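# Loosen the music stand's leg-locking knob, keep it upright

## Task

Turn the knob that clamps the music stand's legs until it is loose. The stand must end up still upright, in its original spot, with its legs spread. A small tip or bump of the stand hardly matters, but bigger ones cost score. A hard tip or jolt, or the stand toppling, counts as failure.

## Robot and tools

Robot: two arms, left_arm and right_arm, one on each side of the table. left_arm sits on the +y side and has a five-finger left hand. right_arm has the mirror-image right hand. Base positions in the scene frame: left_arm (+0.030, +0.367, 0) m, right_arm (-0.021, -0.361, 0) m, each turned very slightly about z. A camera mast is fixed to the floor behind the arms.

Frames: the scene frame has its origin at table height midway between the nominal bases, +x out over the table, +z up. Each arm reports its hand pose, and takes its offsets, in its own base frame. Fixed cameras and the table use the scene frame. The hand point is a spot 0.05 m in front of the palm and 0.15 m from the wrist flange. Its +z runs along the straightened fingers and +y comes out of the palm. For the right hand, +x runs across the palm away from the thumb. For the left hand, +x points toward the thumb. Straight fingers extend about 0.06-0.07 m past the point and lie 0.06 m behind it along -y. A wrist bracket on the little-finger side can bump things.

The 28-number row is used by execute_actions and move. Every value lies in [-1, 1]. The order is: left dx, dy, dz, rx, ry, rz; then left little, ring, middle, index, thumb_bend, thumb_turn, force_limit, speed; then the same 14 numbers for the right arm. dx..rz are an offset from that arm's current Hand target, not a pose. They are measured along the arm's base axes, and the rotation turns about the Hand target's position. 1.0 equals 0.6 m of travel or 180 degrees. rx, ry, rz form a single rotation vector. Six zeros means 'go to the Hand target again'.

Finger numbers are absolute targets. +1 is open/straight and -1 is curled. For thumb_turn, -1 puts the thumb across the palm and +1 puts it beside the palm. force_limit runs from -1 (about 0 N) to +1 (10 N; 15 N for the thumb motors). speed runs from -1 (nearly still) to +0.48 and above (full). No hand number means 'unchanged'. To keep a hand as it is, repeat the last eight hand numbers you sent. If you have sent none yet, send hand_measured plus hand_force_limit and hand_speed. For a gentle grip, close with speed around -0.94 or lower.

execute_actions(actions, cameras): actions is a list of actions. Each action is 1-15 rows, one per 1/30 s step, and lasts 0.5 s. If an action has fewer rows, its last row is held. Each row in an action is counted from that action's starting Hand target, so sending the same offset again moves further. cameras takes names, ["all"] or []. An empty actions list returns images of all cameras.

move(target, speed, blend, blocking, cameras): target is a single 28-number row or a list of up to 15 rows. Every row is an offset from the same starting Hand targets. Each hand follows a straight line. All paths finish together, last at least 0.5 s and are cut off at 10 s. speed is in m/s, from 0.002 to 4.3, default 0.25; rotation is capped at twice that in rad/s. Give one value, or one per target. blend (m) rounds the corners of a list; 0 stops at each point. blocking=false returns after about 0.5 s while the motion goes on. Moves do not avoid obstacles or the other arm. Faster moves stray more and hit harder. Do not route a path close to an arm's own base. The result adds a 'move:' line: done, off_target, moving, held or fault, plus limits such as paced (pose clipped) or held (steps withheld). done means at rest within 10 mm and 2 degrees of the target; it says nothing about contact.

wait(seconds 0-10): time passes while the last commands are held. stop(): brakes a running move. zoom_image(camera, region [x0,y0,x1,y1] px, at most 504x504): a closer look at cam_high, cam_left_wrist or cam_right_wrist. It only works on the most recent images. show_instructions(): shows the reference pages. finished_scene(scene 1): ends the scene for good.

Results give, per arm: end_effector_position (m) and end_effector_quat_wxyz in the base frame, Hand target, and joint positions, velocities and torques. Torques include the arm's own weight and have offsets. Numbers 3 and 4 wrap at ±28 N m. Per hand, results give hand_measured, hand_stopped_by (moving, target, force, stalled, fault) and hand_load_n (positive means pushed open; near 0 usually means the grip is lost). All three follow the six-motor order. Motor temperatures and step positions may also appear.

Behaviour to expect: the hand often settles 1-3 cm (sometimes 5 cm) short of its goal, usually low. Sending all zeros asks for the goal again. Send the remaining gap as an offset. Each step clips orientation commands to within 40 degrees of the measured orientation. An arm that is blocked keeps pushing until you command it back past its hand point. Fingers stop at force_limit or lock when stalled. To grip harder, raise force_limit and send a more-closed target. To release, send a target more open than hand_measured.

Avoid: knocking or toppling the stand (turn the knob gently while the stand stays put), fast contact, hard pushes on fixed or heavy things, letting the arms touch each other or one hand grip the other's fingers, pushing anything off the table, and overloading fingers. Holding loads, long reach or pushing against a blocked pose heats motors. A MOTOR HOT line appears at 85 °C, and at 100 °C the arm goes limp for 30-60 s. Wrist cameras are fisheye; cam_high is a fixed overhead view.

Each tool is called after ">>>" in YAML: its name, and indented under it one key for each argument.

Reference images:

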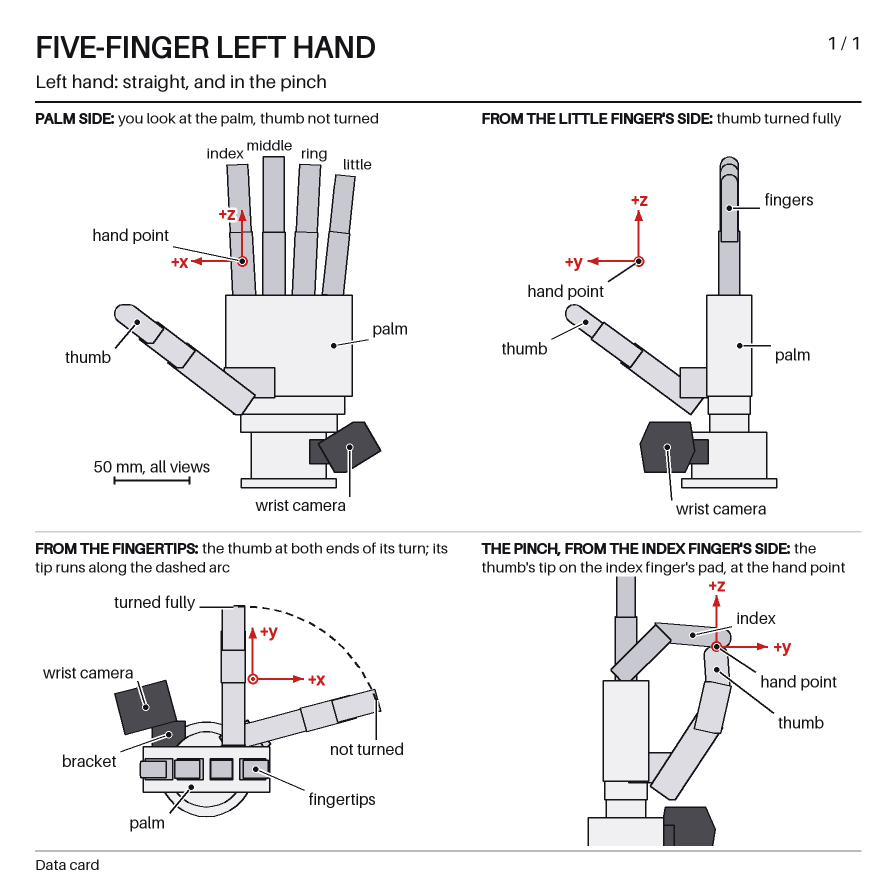

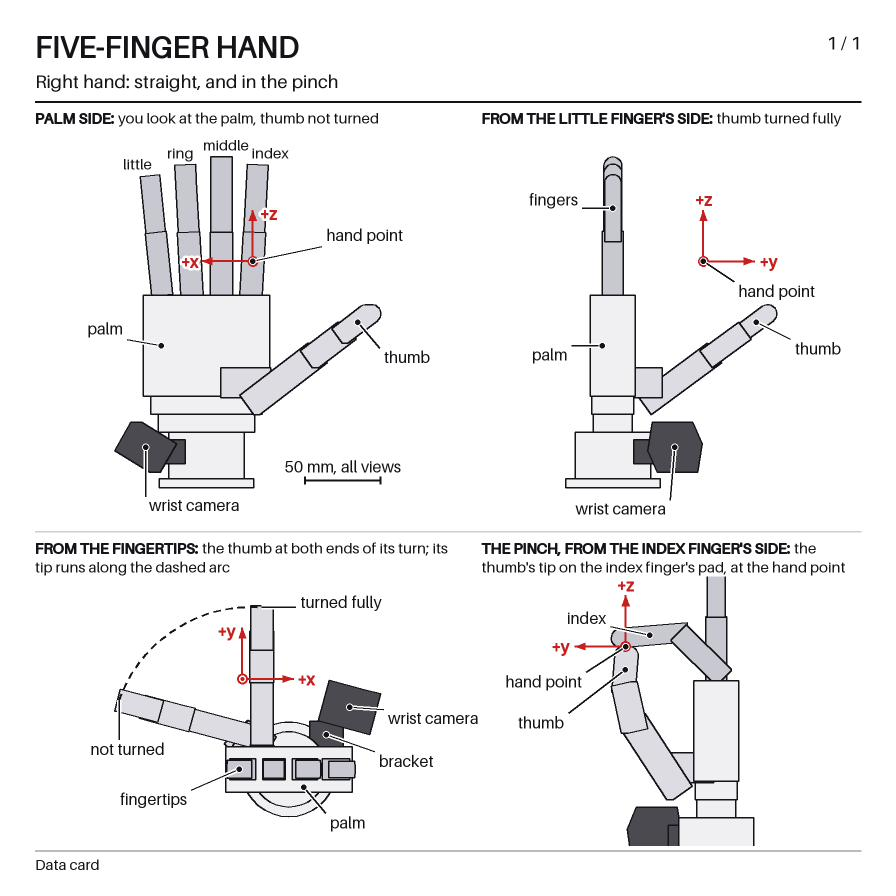

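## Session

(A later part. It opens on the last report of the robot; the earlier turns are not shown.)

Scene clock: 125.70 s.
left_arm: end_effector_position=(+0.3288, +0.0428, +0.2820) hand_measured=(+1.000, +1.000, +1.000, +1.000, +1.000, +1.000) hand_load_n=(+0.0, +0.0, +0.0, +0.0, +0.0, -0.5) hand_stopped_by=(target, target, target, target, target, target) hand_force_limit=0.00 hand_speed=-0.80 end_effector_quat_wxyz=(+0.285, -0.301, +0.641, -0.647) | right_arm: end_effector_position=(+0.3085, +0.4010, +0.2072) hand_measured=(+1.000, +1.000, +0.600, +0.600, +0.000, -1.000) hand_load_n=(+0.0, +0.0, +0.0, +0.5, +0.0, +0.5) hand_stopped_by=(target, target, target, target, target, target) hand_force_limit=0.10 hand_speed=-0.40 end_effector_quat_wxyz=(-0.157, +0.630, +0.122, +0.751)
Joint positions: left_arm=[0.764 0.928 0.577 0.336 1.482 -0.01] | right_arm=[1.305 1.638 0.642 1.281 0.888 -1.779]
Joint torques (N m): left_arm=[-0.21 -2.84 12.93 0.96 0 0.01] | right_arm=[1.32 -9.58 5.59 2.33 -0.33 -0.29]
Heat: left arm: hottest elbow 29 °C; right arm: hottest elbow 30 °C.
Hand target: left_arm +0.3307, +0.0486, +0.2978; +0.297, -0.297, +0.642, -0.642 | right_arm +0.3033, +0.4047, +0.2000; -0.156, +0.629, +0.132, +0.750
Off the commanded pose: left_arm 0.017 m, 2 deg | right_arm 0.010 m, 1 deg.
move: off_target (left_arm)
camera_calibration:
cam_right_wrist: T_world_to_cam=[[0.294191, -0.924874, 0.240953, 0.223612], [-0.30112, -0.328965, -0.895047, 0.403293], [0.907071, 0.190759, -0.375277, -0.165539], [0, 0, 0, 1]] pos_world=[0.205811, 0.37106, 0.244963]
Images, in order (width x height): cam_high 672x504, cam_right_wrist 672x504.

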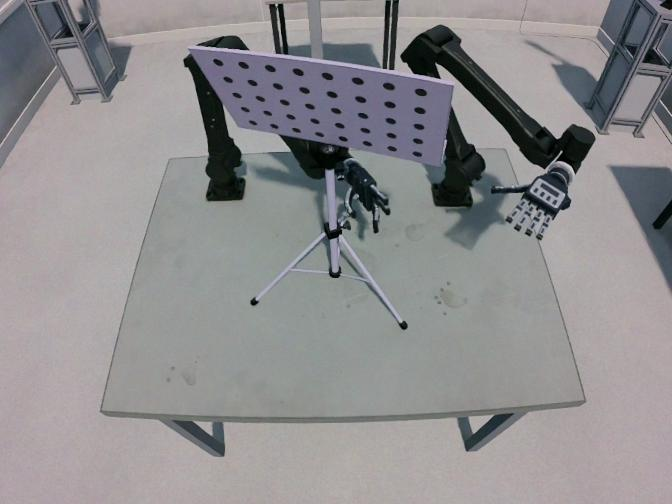

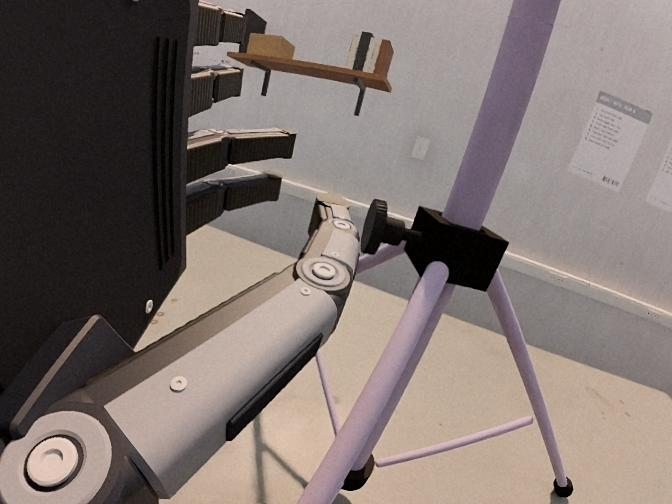

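>>> move:
  target:
    - [0,0,0,0,0,0,1,1,1,1,1,1,0,-0.8,0.0362,-0.0653,0.0082,0,0,0,1,1,0.6,0.6,0,-1,0.1,-0.4]
    - [0,0,0,0,0,0,1,1,1,1,1,1,0,-0.8,0.048,-0.0555,0.0112,0,0,0,1,1,-0.2,-0.2,0,-1,0.15,-0.88]
  speed: 0.1
  cameras: ["cam_right_wrist"]

Scene clock: 129.57 s.
left_arm: end_effector_position=(+0.3288, +0.0428, +0.2820) hand_measured=(+1.000, +1.000, +1.000, +1.000, +1.000, +1.000) hand_load_n=(+0.0, +0.0, -0.5, +0.0, +0.0, -0.5) hand_stopped_by=(target, target, target, target, target, target) hand_force_limit=0.00 hand_speed=-0.80 end_effector_quat_wxyz=(+0.285, -0.301, +0.641, -0.647) | right_arm: end_effector_position=(+0.3256, +0.3753, +0.1995) hand_measured=(+1.000, +1.000, +0.102, +0.046, +0.000, -1.000) hand_load_n=(+0.0, +0.0, +4.5, +6.0, +3.0, -0.5) hand_stopped_by=(target, target, force, force, target, target) hand_force_limit=0.15 hand_speed=-0.88 end_effector_quat_wxyz=(-0.159, +0.629, +0.150, +0.746)
Joint positions: left_arm=[0.764 0.928 0.577 0.336 1.482 -0.01] | right_arm=[1.233 1.595 0.562 1.265 0.775 -1.759]
Joint torques (N m): left_arm=[-0.15 -2.9 12.93 0.94 0 0.01] | right_arm=[-0.79 -11.16 6.9 1.5 0.46 -0.06]
Heat: left arm: hottest elbow 29 °C; right arm: hottest elbow 30 °C.
Hand target: left_arm +0.3307, +0.0486, +0.2978; +0.297, -0.297, +0.642, -0.642 | right_arm +0.3320, +0.3714, +0.2068; -0.156, +0.629, +0.132, +0.750
Off the commanded pose: left_arm 0.017 m, 2 deg | right_arm 0.011 m, 2 deg.
move: off_target (left_arm, right_arm)
camera_calibration:
cam_right_wrist: T_world_to_cam=[[0.329693, -0.901733, 0.279608, 0.168738], [-0.283293, -0.377011, -0.881821, 0.402757], [0.900582, 0.21152, -0.379753, -0.183825], [0, 0, 0, 1]] pos_world=[0.224016, 0.342883, 0.238171]
Images, in order (width x height): cam_right_wrist 672x504.

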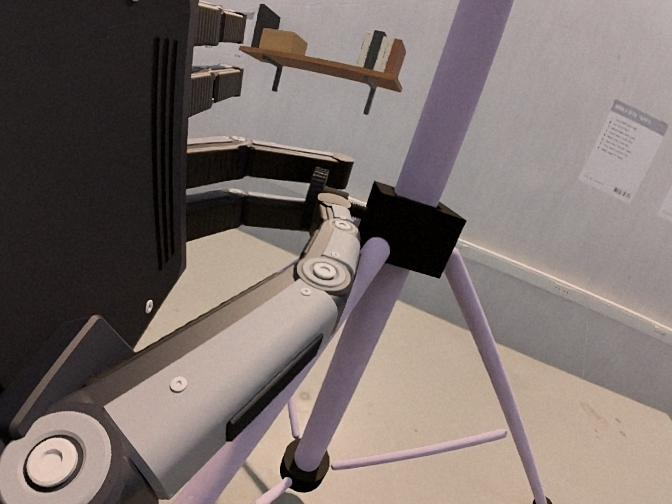

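>>> move:
  target:
    - [0,0,0,0,0,0,1,1,1,1,1,1,0,-0.8,0,0,0,0,0,0,1,1,-0.3,-0.28,0,-1,0.35,-0.9]
    - [0,0,0,0,0,0,1,1,1,1,1,1,0,-0.8,-0.0088,0.0035,0.015,-0.0643,0.1537,0,1,1,-0.3,-0.28,0,-1,0.35,-0.9]
    - [0,0,0,0,0,0,1,1,1,1,1,1,0,-0.8,-0.0108,0.0085,0.03,-0.1287,0.3075,0,1,1,-0.3,-0.28,0,-1,0.35,-0.9]
  speed: 0.16
  blend: [0,0.02,0]
  cameras: ["cam_high"]

>>> move:
  target:
    - [0,0,0,0,0,0,1,1,1,1,1,1,0,-0.8,0,0,0,0,0,0,1,1,0.6,0.6,0,0.2,0.1,-0.4]
    - [0,0,0,0,0,0,1,1,1,1,1,1,0,-0.8,-0.0193,0.0461,-0.005,0,0,0,1,1,0.6,0.6,0,0.2,0.1,-0.4]
    - [0,0,0,0,0,0,1,1,1,1,1,1,0,-0.8,-0.0372,0.047,-0.0412,0.1287,-0.3075,0,1,1,0.6,0.6,0,-1,0.1,-0.4]
  speed: 0.28
  cameras: ["cam_high","cam_right_wrist"]

>>> zoom_image:
  camera: "cam_right_wrist"
  region: [360, 192, 400, 222]

>>> zoom_image:
  camera: "cam_right_wrist"
  region: [350, 190, 430, 260]

Scene clock: 134.50 s.
left_arm: end_effector_position=(+0.3288, +0.0428, +0.2820) hand_measured=(+1.000, +1.000, +1.000, +1.000, +1.000, +1.000) hand_load_n=(+0.0, +0.0, +0.0, -0.5, +0.0, -0.5) hand_stopped_by=(target, target, target, target, target, target) hand_force_limit=0.00 hand_speed=-0.80 end_effector_quat_wxyz=(+0.285, -0.301, +0.641, -0.647) | right_arm: end_effector_position=(+0.3191, +0.3747, +0.2140) hand_measured=(+1.000, +1.000, +0.086, +0.038, +0.002, -1.000) hand_load_n=(+0.0, +0.0, +6.5, +5.5, +8.0, +0.5) hand_stopped_by=(target, target, force, force, target, target) hand_force_limit=0.35 hand_speed=-0.90 end_effector_quat_wxyz=(-0.075, +0.917, +0.203, +0.335)
Joint positions: left_arm=[0.764 0.928 0.577 0.336 1.482 -0.01] | right_arm=[1.091 1.386 1.198 -0.792 0.402 -1.04]
Joint torques (N m): left_arm=[-0.21 -2.9 12.93 0.96 0 0.01] | right_arm=[-0.79 -10.29 12.9 -0.14 0.33 0.07]
Heat: left arm: hottest elbow 30 °C; right arm: hottest elbow 30 °C.
Hand target: left_arm +0.3307, +0.0486, +0.2978; +0.297, -0.297, +0.642, -0.642 | right_arm +0.3257, +0.3765, +0.2247; -0.075, +0.921, +0.187, +0.334
Off the commanded pose: left_arm 0.017 m, 2 deg | right_arm 0.013 m, 2 deg.
move: off_target (left_arm, right_arm)
Images, in order (width x height): cam_high 672x504.

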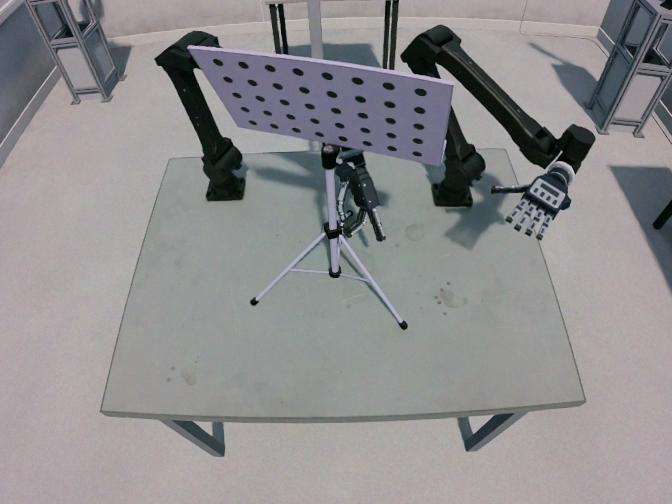

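Scene clock: 141.30 s.
left_arm: end_effector_position=(+0.3288, +0.0428, +0.2820) hand_measured=(+1.000, +1.000, +1.000, +1.000, +1.000, +1.000) hand_load_n=(+0.0, +0.0, +0.0, +0.0, +0.0, +0.0) hand_stopped_by=(target, target, target, target, target, target) hand_force_limit=0.00 hand_speed=-0.80 end_effector_quat_wxyz=(+0.285, -0.301, +0.641, -0.647) | right_arm: end_effector_position=(+0.3084, +0.4009, +0.2070) hand_measured=(+1.000, +1.000, +0.600, +0.600, +0.000, -1.000) hand_load_n=(+0.0, +0.0, +0.0, +0.0, +0.0, +0.0) hand_stopped_by=(target, target, target, target, target, target) hand_force_limit=0.10 hand_speed=-0.40 end_effector_quat_wxyz=(-0.157, +0.630, +0.121, +0.751)
Joint positions: left_arm=[0.764 0.928 0.577 0.336 1.482 -0.01] | right_arm=[1.305 1.638 0.642 1.281 0.888 -1.778]
Joint torques (N m): left_arm=[-0.21 -2.9 12.93 0.95 0 0.01] | right_arm=[1.32 -9.58 5.59 2.33 -0.33 -0.29]
Heat: left arm: hottest elbow 30 °C; right arm: hottest elbow 30 °C.
Hand target: left_arm +0.3307, +0.0486, +0.2978; +0.297, -0.297, +0.642, -0.642 | right_arm +0.3033, +0.4046, +0.1999; -0.156, +0.629, +0.132, +0.750
Off the commanded pose: left_arm 0.017 m, 2 deg | right_arm 0.009 m, 1 deg.
move: off_target (left_arm)
camera_calibration:
cam_right_wrist: T_world_to_cam=[[0.294477, -0.924893, 0.240532, 0.223619], [-0.301419, -0.328735, -0.895031, 0.403053], [0.906879, 0.191065, -0.375585, -0.165594], [0, 0, 0, 1]] pos_world=[0.205811, 0.37096, 0.244762]
Images, in order (width x height): cam_high 672x504, cam_right_wrist 672x504.

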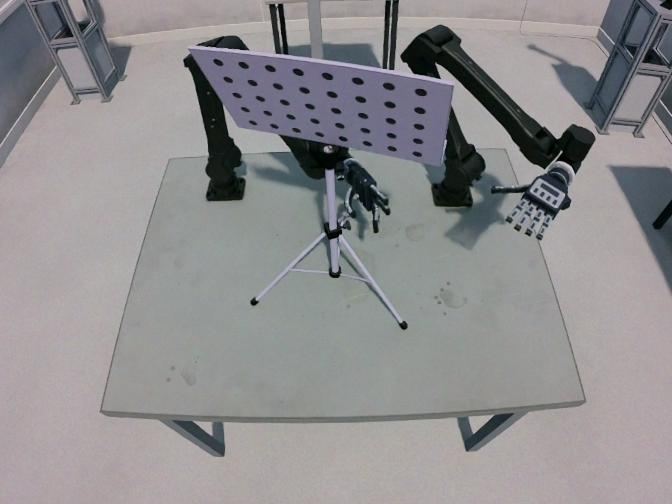

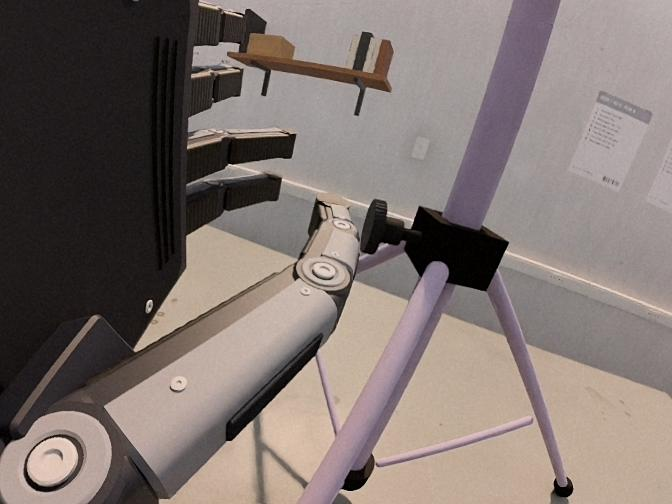

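Scaled by 12.600 from the camera's 672x504 image, which has a finer 960x720 frame.

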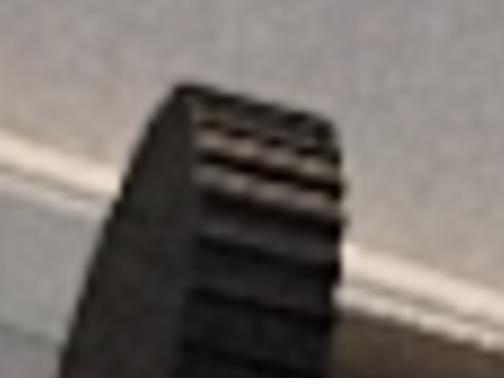

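Scaled by 6.300 from the camera's 672x504 image, which has a finer 960x720 frame.

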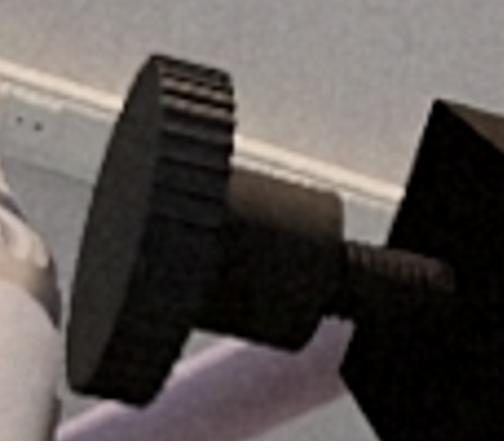

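>>> move:
  target:
    - [0,0,0,0,0,0,1,1,1,1,1,1,0,-0.8,0.0362,-0.0653,0.0082,0,0,0,1,1,0.6,0.6,0,-1,0.1,-0.4]
    - [0,0,0,0,0,0,1,1,1,1,1,1,0,-0.8,0.048,-0.0555,0.0112,0,0,0,1,1,-0.2,-0.2,0,-1,0.15,-0.88]
  speed: 0.1
  cameras: ["cam_right_wrist"]

>>> move:
  target:
    - [0,0,0,0,0,0,1,1,1,1,1,1,0,-0.8,0,0,0,0,0,0,1,1,-0.3,-0.28,0,-1,0.35,-0.9]
    - [0,0,0,0,0,0,1,1,1,1,1,1,0,-0.8,-0.0088,0.0035,0.015,-0.0643,0.1537,0,1,1,-0.3,-0.28,0,-1,0.35,-0.9]
    - [0,0,0,0,0,0,1,1,1,1,1,1,0,-0.8,-0.0108,0.0085,0.03,-0.1287,0.3075,0,1,1,-0.3,-0.28,0,-1,0.35,-0.9]
  speed: 0.16
  blend: [0,0.02,0]
  cameras: ["cam_high","cam_right_wrist"]

Scene clock: 145.03 s.
left_arm: end_effector_position=(+0.3288, +0.0428, +0.2820) hand_measured=(+1.000, +1.000, +1.000, +1.000, +1.000, +1.000) hand_load_n=(+0.0, +0.0, +0.0, +0.0, +0.0, -0.5) hand_stopped_by=(target, target, target, target, target, target) hand_force_limit=0.00 hand_speed=-0.80 end_effector_quat_wxyz=(+0.285, -0.301, +0.641, -0.647) | right_arm: end_effector_position=(+0.3257, +0.3753, +0.1996) hand_measured=(+1.000, +1.000, +0.102, +0.046, +0.000, -1.000) hand_load_n=(+0.0, -0.5, +4.0, +6.0, +3.0, -0.5) hand_stopped_by=(target, target, force, force, target, target) hand_force_limit=0.15 hand_speed=-0.88 end_effector_quat_wxyz=(-0.159, +0.629, +0.150, +0.746)
Joint positions: left_arm=[0.764 0.928 0.577 0.336 1.482 -0.01] | right_arm=[1.232 1.595 0.563 1.265 0.775 -1.759]
Joint torques (N m): left_arm=[-0.26 -2.84 12.93 0.96 0 0.02] | right_arm=[-0.79 -11.11 6.89 1.48 0.46 -0.14]
Heat: left arm: hottest elbow 30 °C; right arm: hottest elbow 30 °C.
Hand target: left_arm +0.3307, +0.0486, +0.2978; +0.297, -0.297, +0.642, -0.642 | right_arm +0.3321, +0.3714, +0.2068; -0.157, +0.629, +0.132, +0.750
Off the commanded pose: left_arm 0.017 m, 2 deg | right_arm 0.010 m, 2 deg.
move: off_target (left_arm)
camera_calibration:
cam_right_wrist: T_world_to_cam=[[0.329727, -0.901909, 0.278999, 0.168842], [-0.283233, -0.376416, -0.882094, 0.402749], [0.900588, 0.211829, -0.379565, -0.18412], [0, 0, 0, 1]] pos_world=[0.224216, 0.342883, 0.23827]
Images, in order (width x height): cam_right_wrist 672x504.

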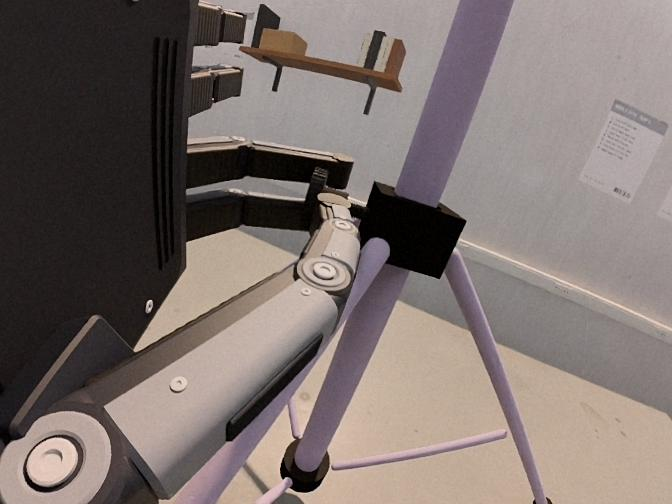

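Scene clock: 149.70 s.
left_arm: end_effector_position=(+0.3288, +0.0428, +0.2820) hand_measured=(+1.000, +1.000, +1.000, +1.000, +1.000, +1.000) hand_load_n=(+0.0, +0.0, +0.0, +0.0, +0.0, -0.5) hand_stopped_by=(target, target, target, target, target, target) hand_force_limit=0.00 hand_speed=-0.80 end_effector_quat_wxyz=(+0.285, -0.301, +0.641, -0.647) | right_arm: end_effector_position=(+0.3192, +0.3750, +0.2139) hand_measured=(+1.000, +1.000, +0.076, +0.040, +0.002, -1.000) hand_load_n=(+0.0, +0.0, +7.5, +5.0, +8.5, +0.5) hand_stopped_by=(target, target, force, force, target, target) hand_force_limit=0.35 hand_speed=-0.90 end_effector_quat_wxyz=(-0.075, +0.917, +0.204, +0.335)
Joint positions: left_arm=[0.764 0.928 0.577 0.336 1.482 -0.01] | right_arm=[1.091 1.386 1.198 -0.791 0.402 -1.041]
Joint torques (N m): left_arm=[-0.21 -2.9 12.93 0.95 0 0.01] | right_arm=[-0.73 -10.46 12.96 -0.06 0.34 0.06]
Heat: left arm: hottest elbow 30 °C; right arm: hottest elbow 30 °C.
Hand target: left_arm +0.3307, +0.0486, +0.2978; +0.297, -0.297, +0.642, -0.642 | right_arm +0.3256, +0.3765, +0.2248; -0.075, +0.921, +0.187, +0.334
Off the commanded pose: left_arm 0.017 m, 2 deg | right_arm 0.013 m, 2 deg.
move: off_target (left_arm, right_arm)
camera_calibration:
cam_right_wrist: T_world_to_cam=[[0.568561, -0.797187, 0.203056, 0.0674934], [-0.799014, -0.593877, -0.0942738, 0.490996], [0.195744, -0.108644, -0.974618, 0.299769], [0, 0, 0, 1]] pos_world=[0.29526, 0.377964, 0.324743]
Images, in order (width x height): cam_high 672x504, cam_right_wrist 672x504.

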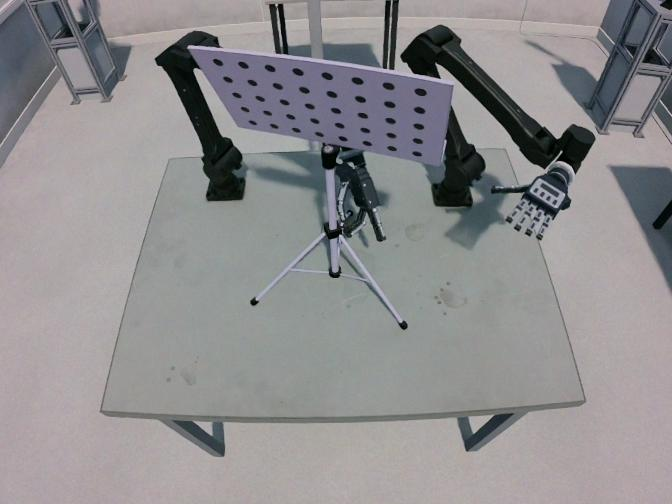

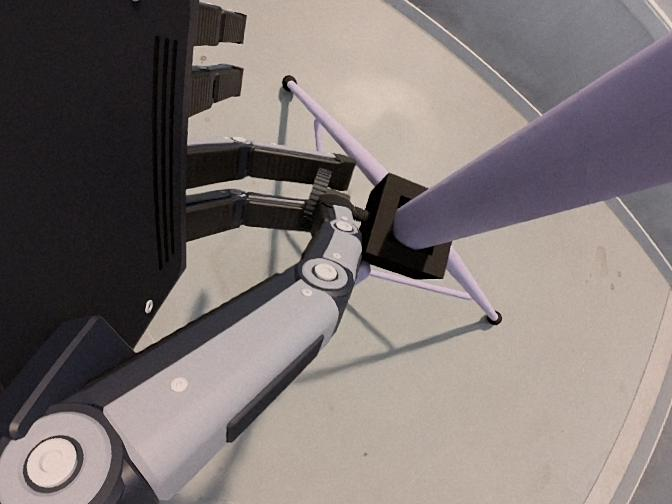

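Release and withdraw outward a few cm; then check the stand.

>>> move:
  target:
    - [0,0,0,0,0,0,1,1,1,1,1,1,0,-0.8,0,0,0,0,0,0,1,1,0.6,0.6,0,0.2,0.1,-0.4]
    - [0,0,0,0,0,0,1,1,1,1,1,1,0,-0.8,-0.0322,0.0769,-0.005,0,0,0,1,1,0.6,0.6,0,0.2,0.1,-0.4]
  speed: 0.2
  cameras: ["all"]

Scene clock: 152.30 s.
left_arm: end_effector_position=(+0.3288, +0.0428, +0.2820) hand_measured=(+1.000, +1.000, +1.000, +1.000, +1.000, +1.000) hand_load_n=(+0.0, +0.0, +0.0, +0.0, -0.5, +0.0) hand_stopped_by=(target, target, target, target, target, target) hand_force_limit=0.00 hand_speed=-0.80 end_effector_quat_wxyz=(+0.285, -0.301, +0.641, -0.647) | right_arm: end_effector_position=(+0.3016, +0.4040, +0.2048) hand_measured=(+1.000, +1.000, +0.600, +0.600, +0.000, +0.200) hand_load_n=(+0.0, +0.0, +0.0, +0.0, +0.0, +0.0) hand_stopped_by=(target, target, target, target, target, target) hand_force_limit=0.10 hand_speed=-0.40 end_effector_quat_wxyz=(-0.061, +0.924, +0.195, +0.325)
Joint positions: left_arm=[0.764 0.928 0.577 0.336 1.482 -0.01] | right_arm=[1.154 1.469 1.272 -0.85 0.445 -0.954]
Joint torques (N m): left_arm=[-0.21 -2.9 12.93 0.95 0 0.01] | right_arm=[0.79 -11.11 14.09 0.95 0.39 -0.09]
Heat: left arm: hottest elbow 30 °C; right arm: hottest elbow 30 °C.
Hand target: left_arm +0.3307, +0.0486, +0.2978; +0.297, -0.297, +0.642, -0.642 | right_arm +0.3063, +0.4228, +0.2218; -0.075, +0.921, +0.187, +0.334
Off the commanded pose: left_arm 0.017 m, 2 deg | right_arm 0.026 m, 2 deg.
move: off_target (left_arm, right_arm)
camera_calibration:
cam_left_wrist: T_world_to_cam=[[-0.105687, -0.181487, 0.977698, -0.230776], [-0.932797, -0.322584, -0.160714, 0.370391], [0.344557, -0.928979, -0.135197, 0.079382], [0, 0, 0, 1]] pos_world=[0.293758, 0.151344, 0.295888]
cam_right_wrist: T_world_to_cam=[[0.550827, -0.806816, 0.213628, 0.109558], [-0.816283, -0.574137, -0.0636243, 0.484317], [0.173985, -0.139335, -0.974841, 0.316394], [0, 0, 0, 1]] pos_world=[0.279945, 0.410542, 0.315843]

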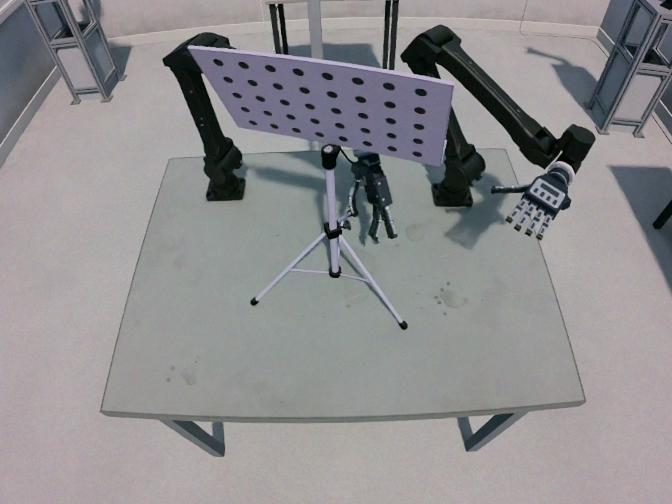

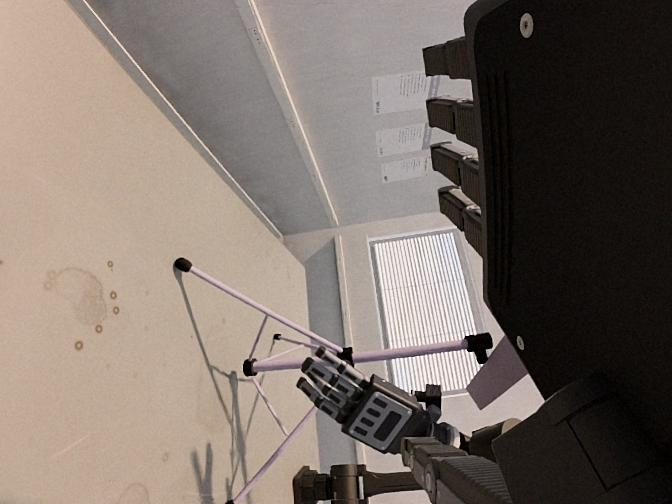

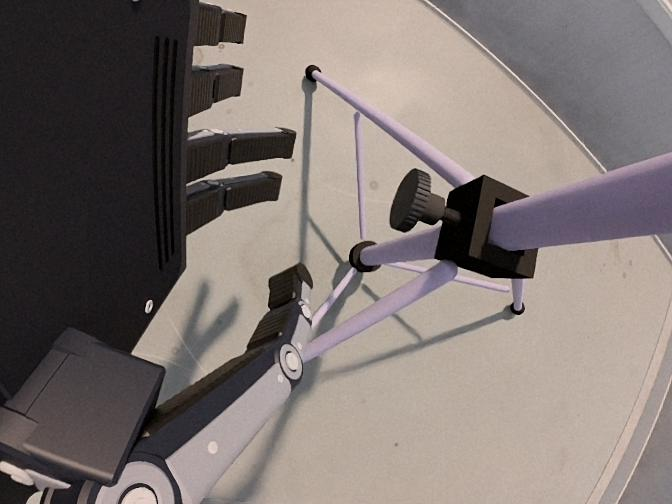

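>>> finished_scene:
  scene: 1

The scene is finished: the task was done.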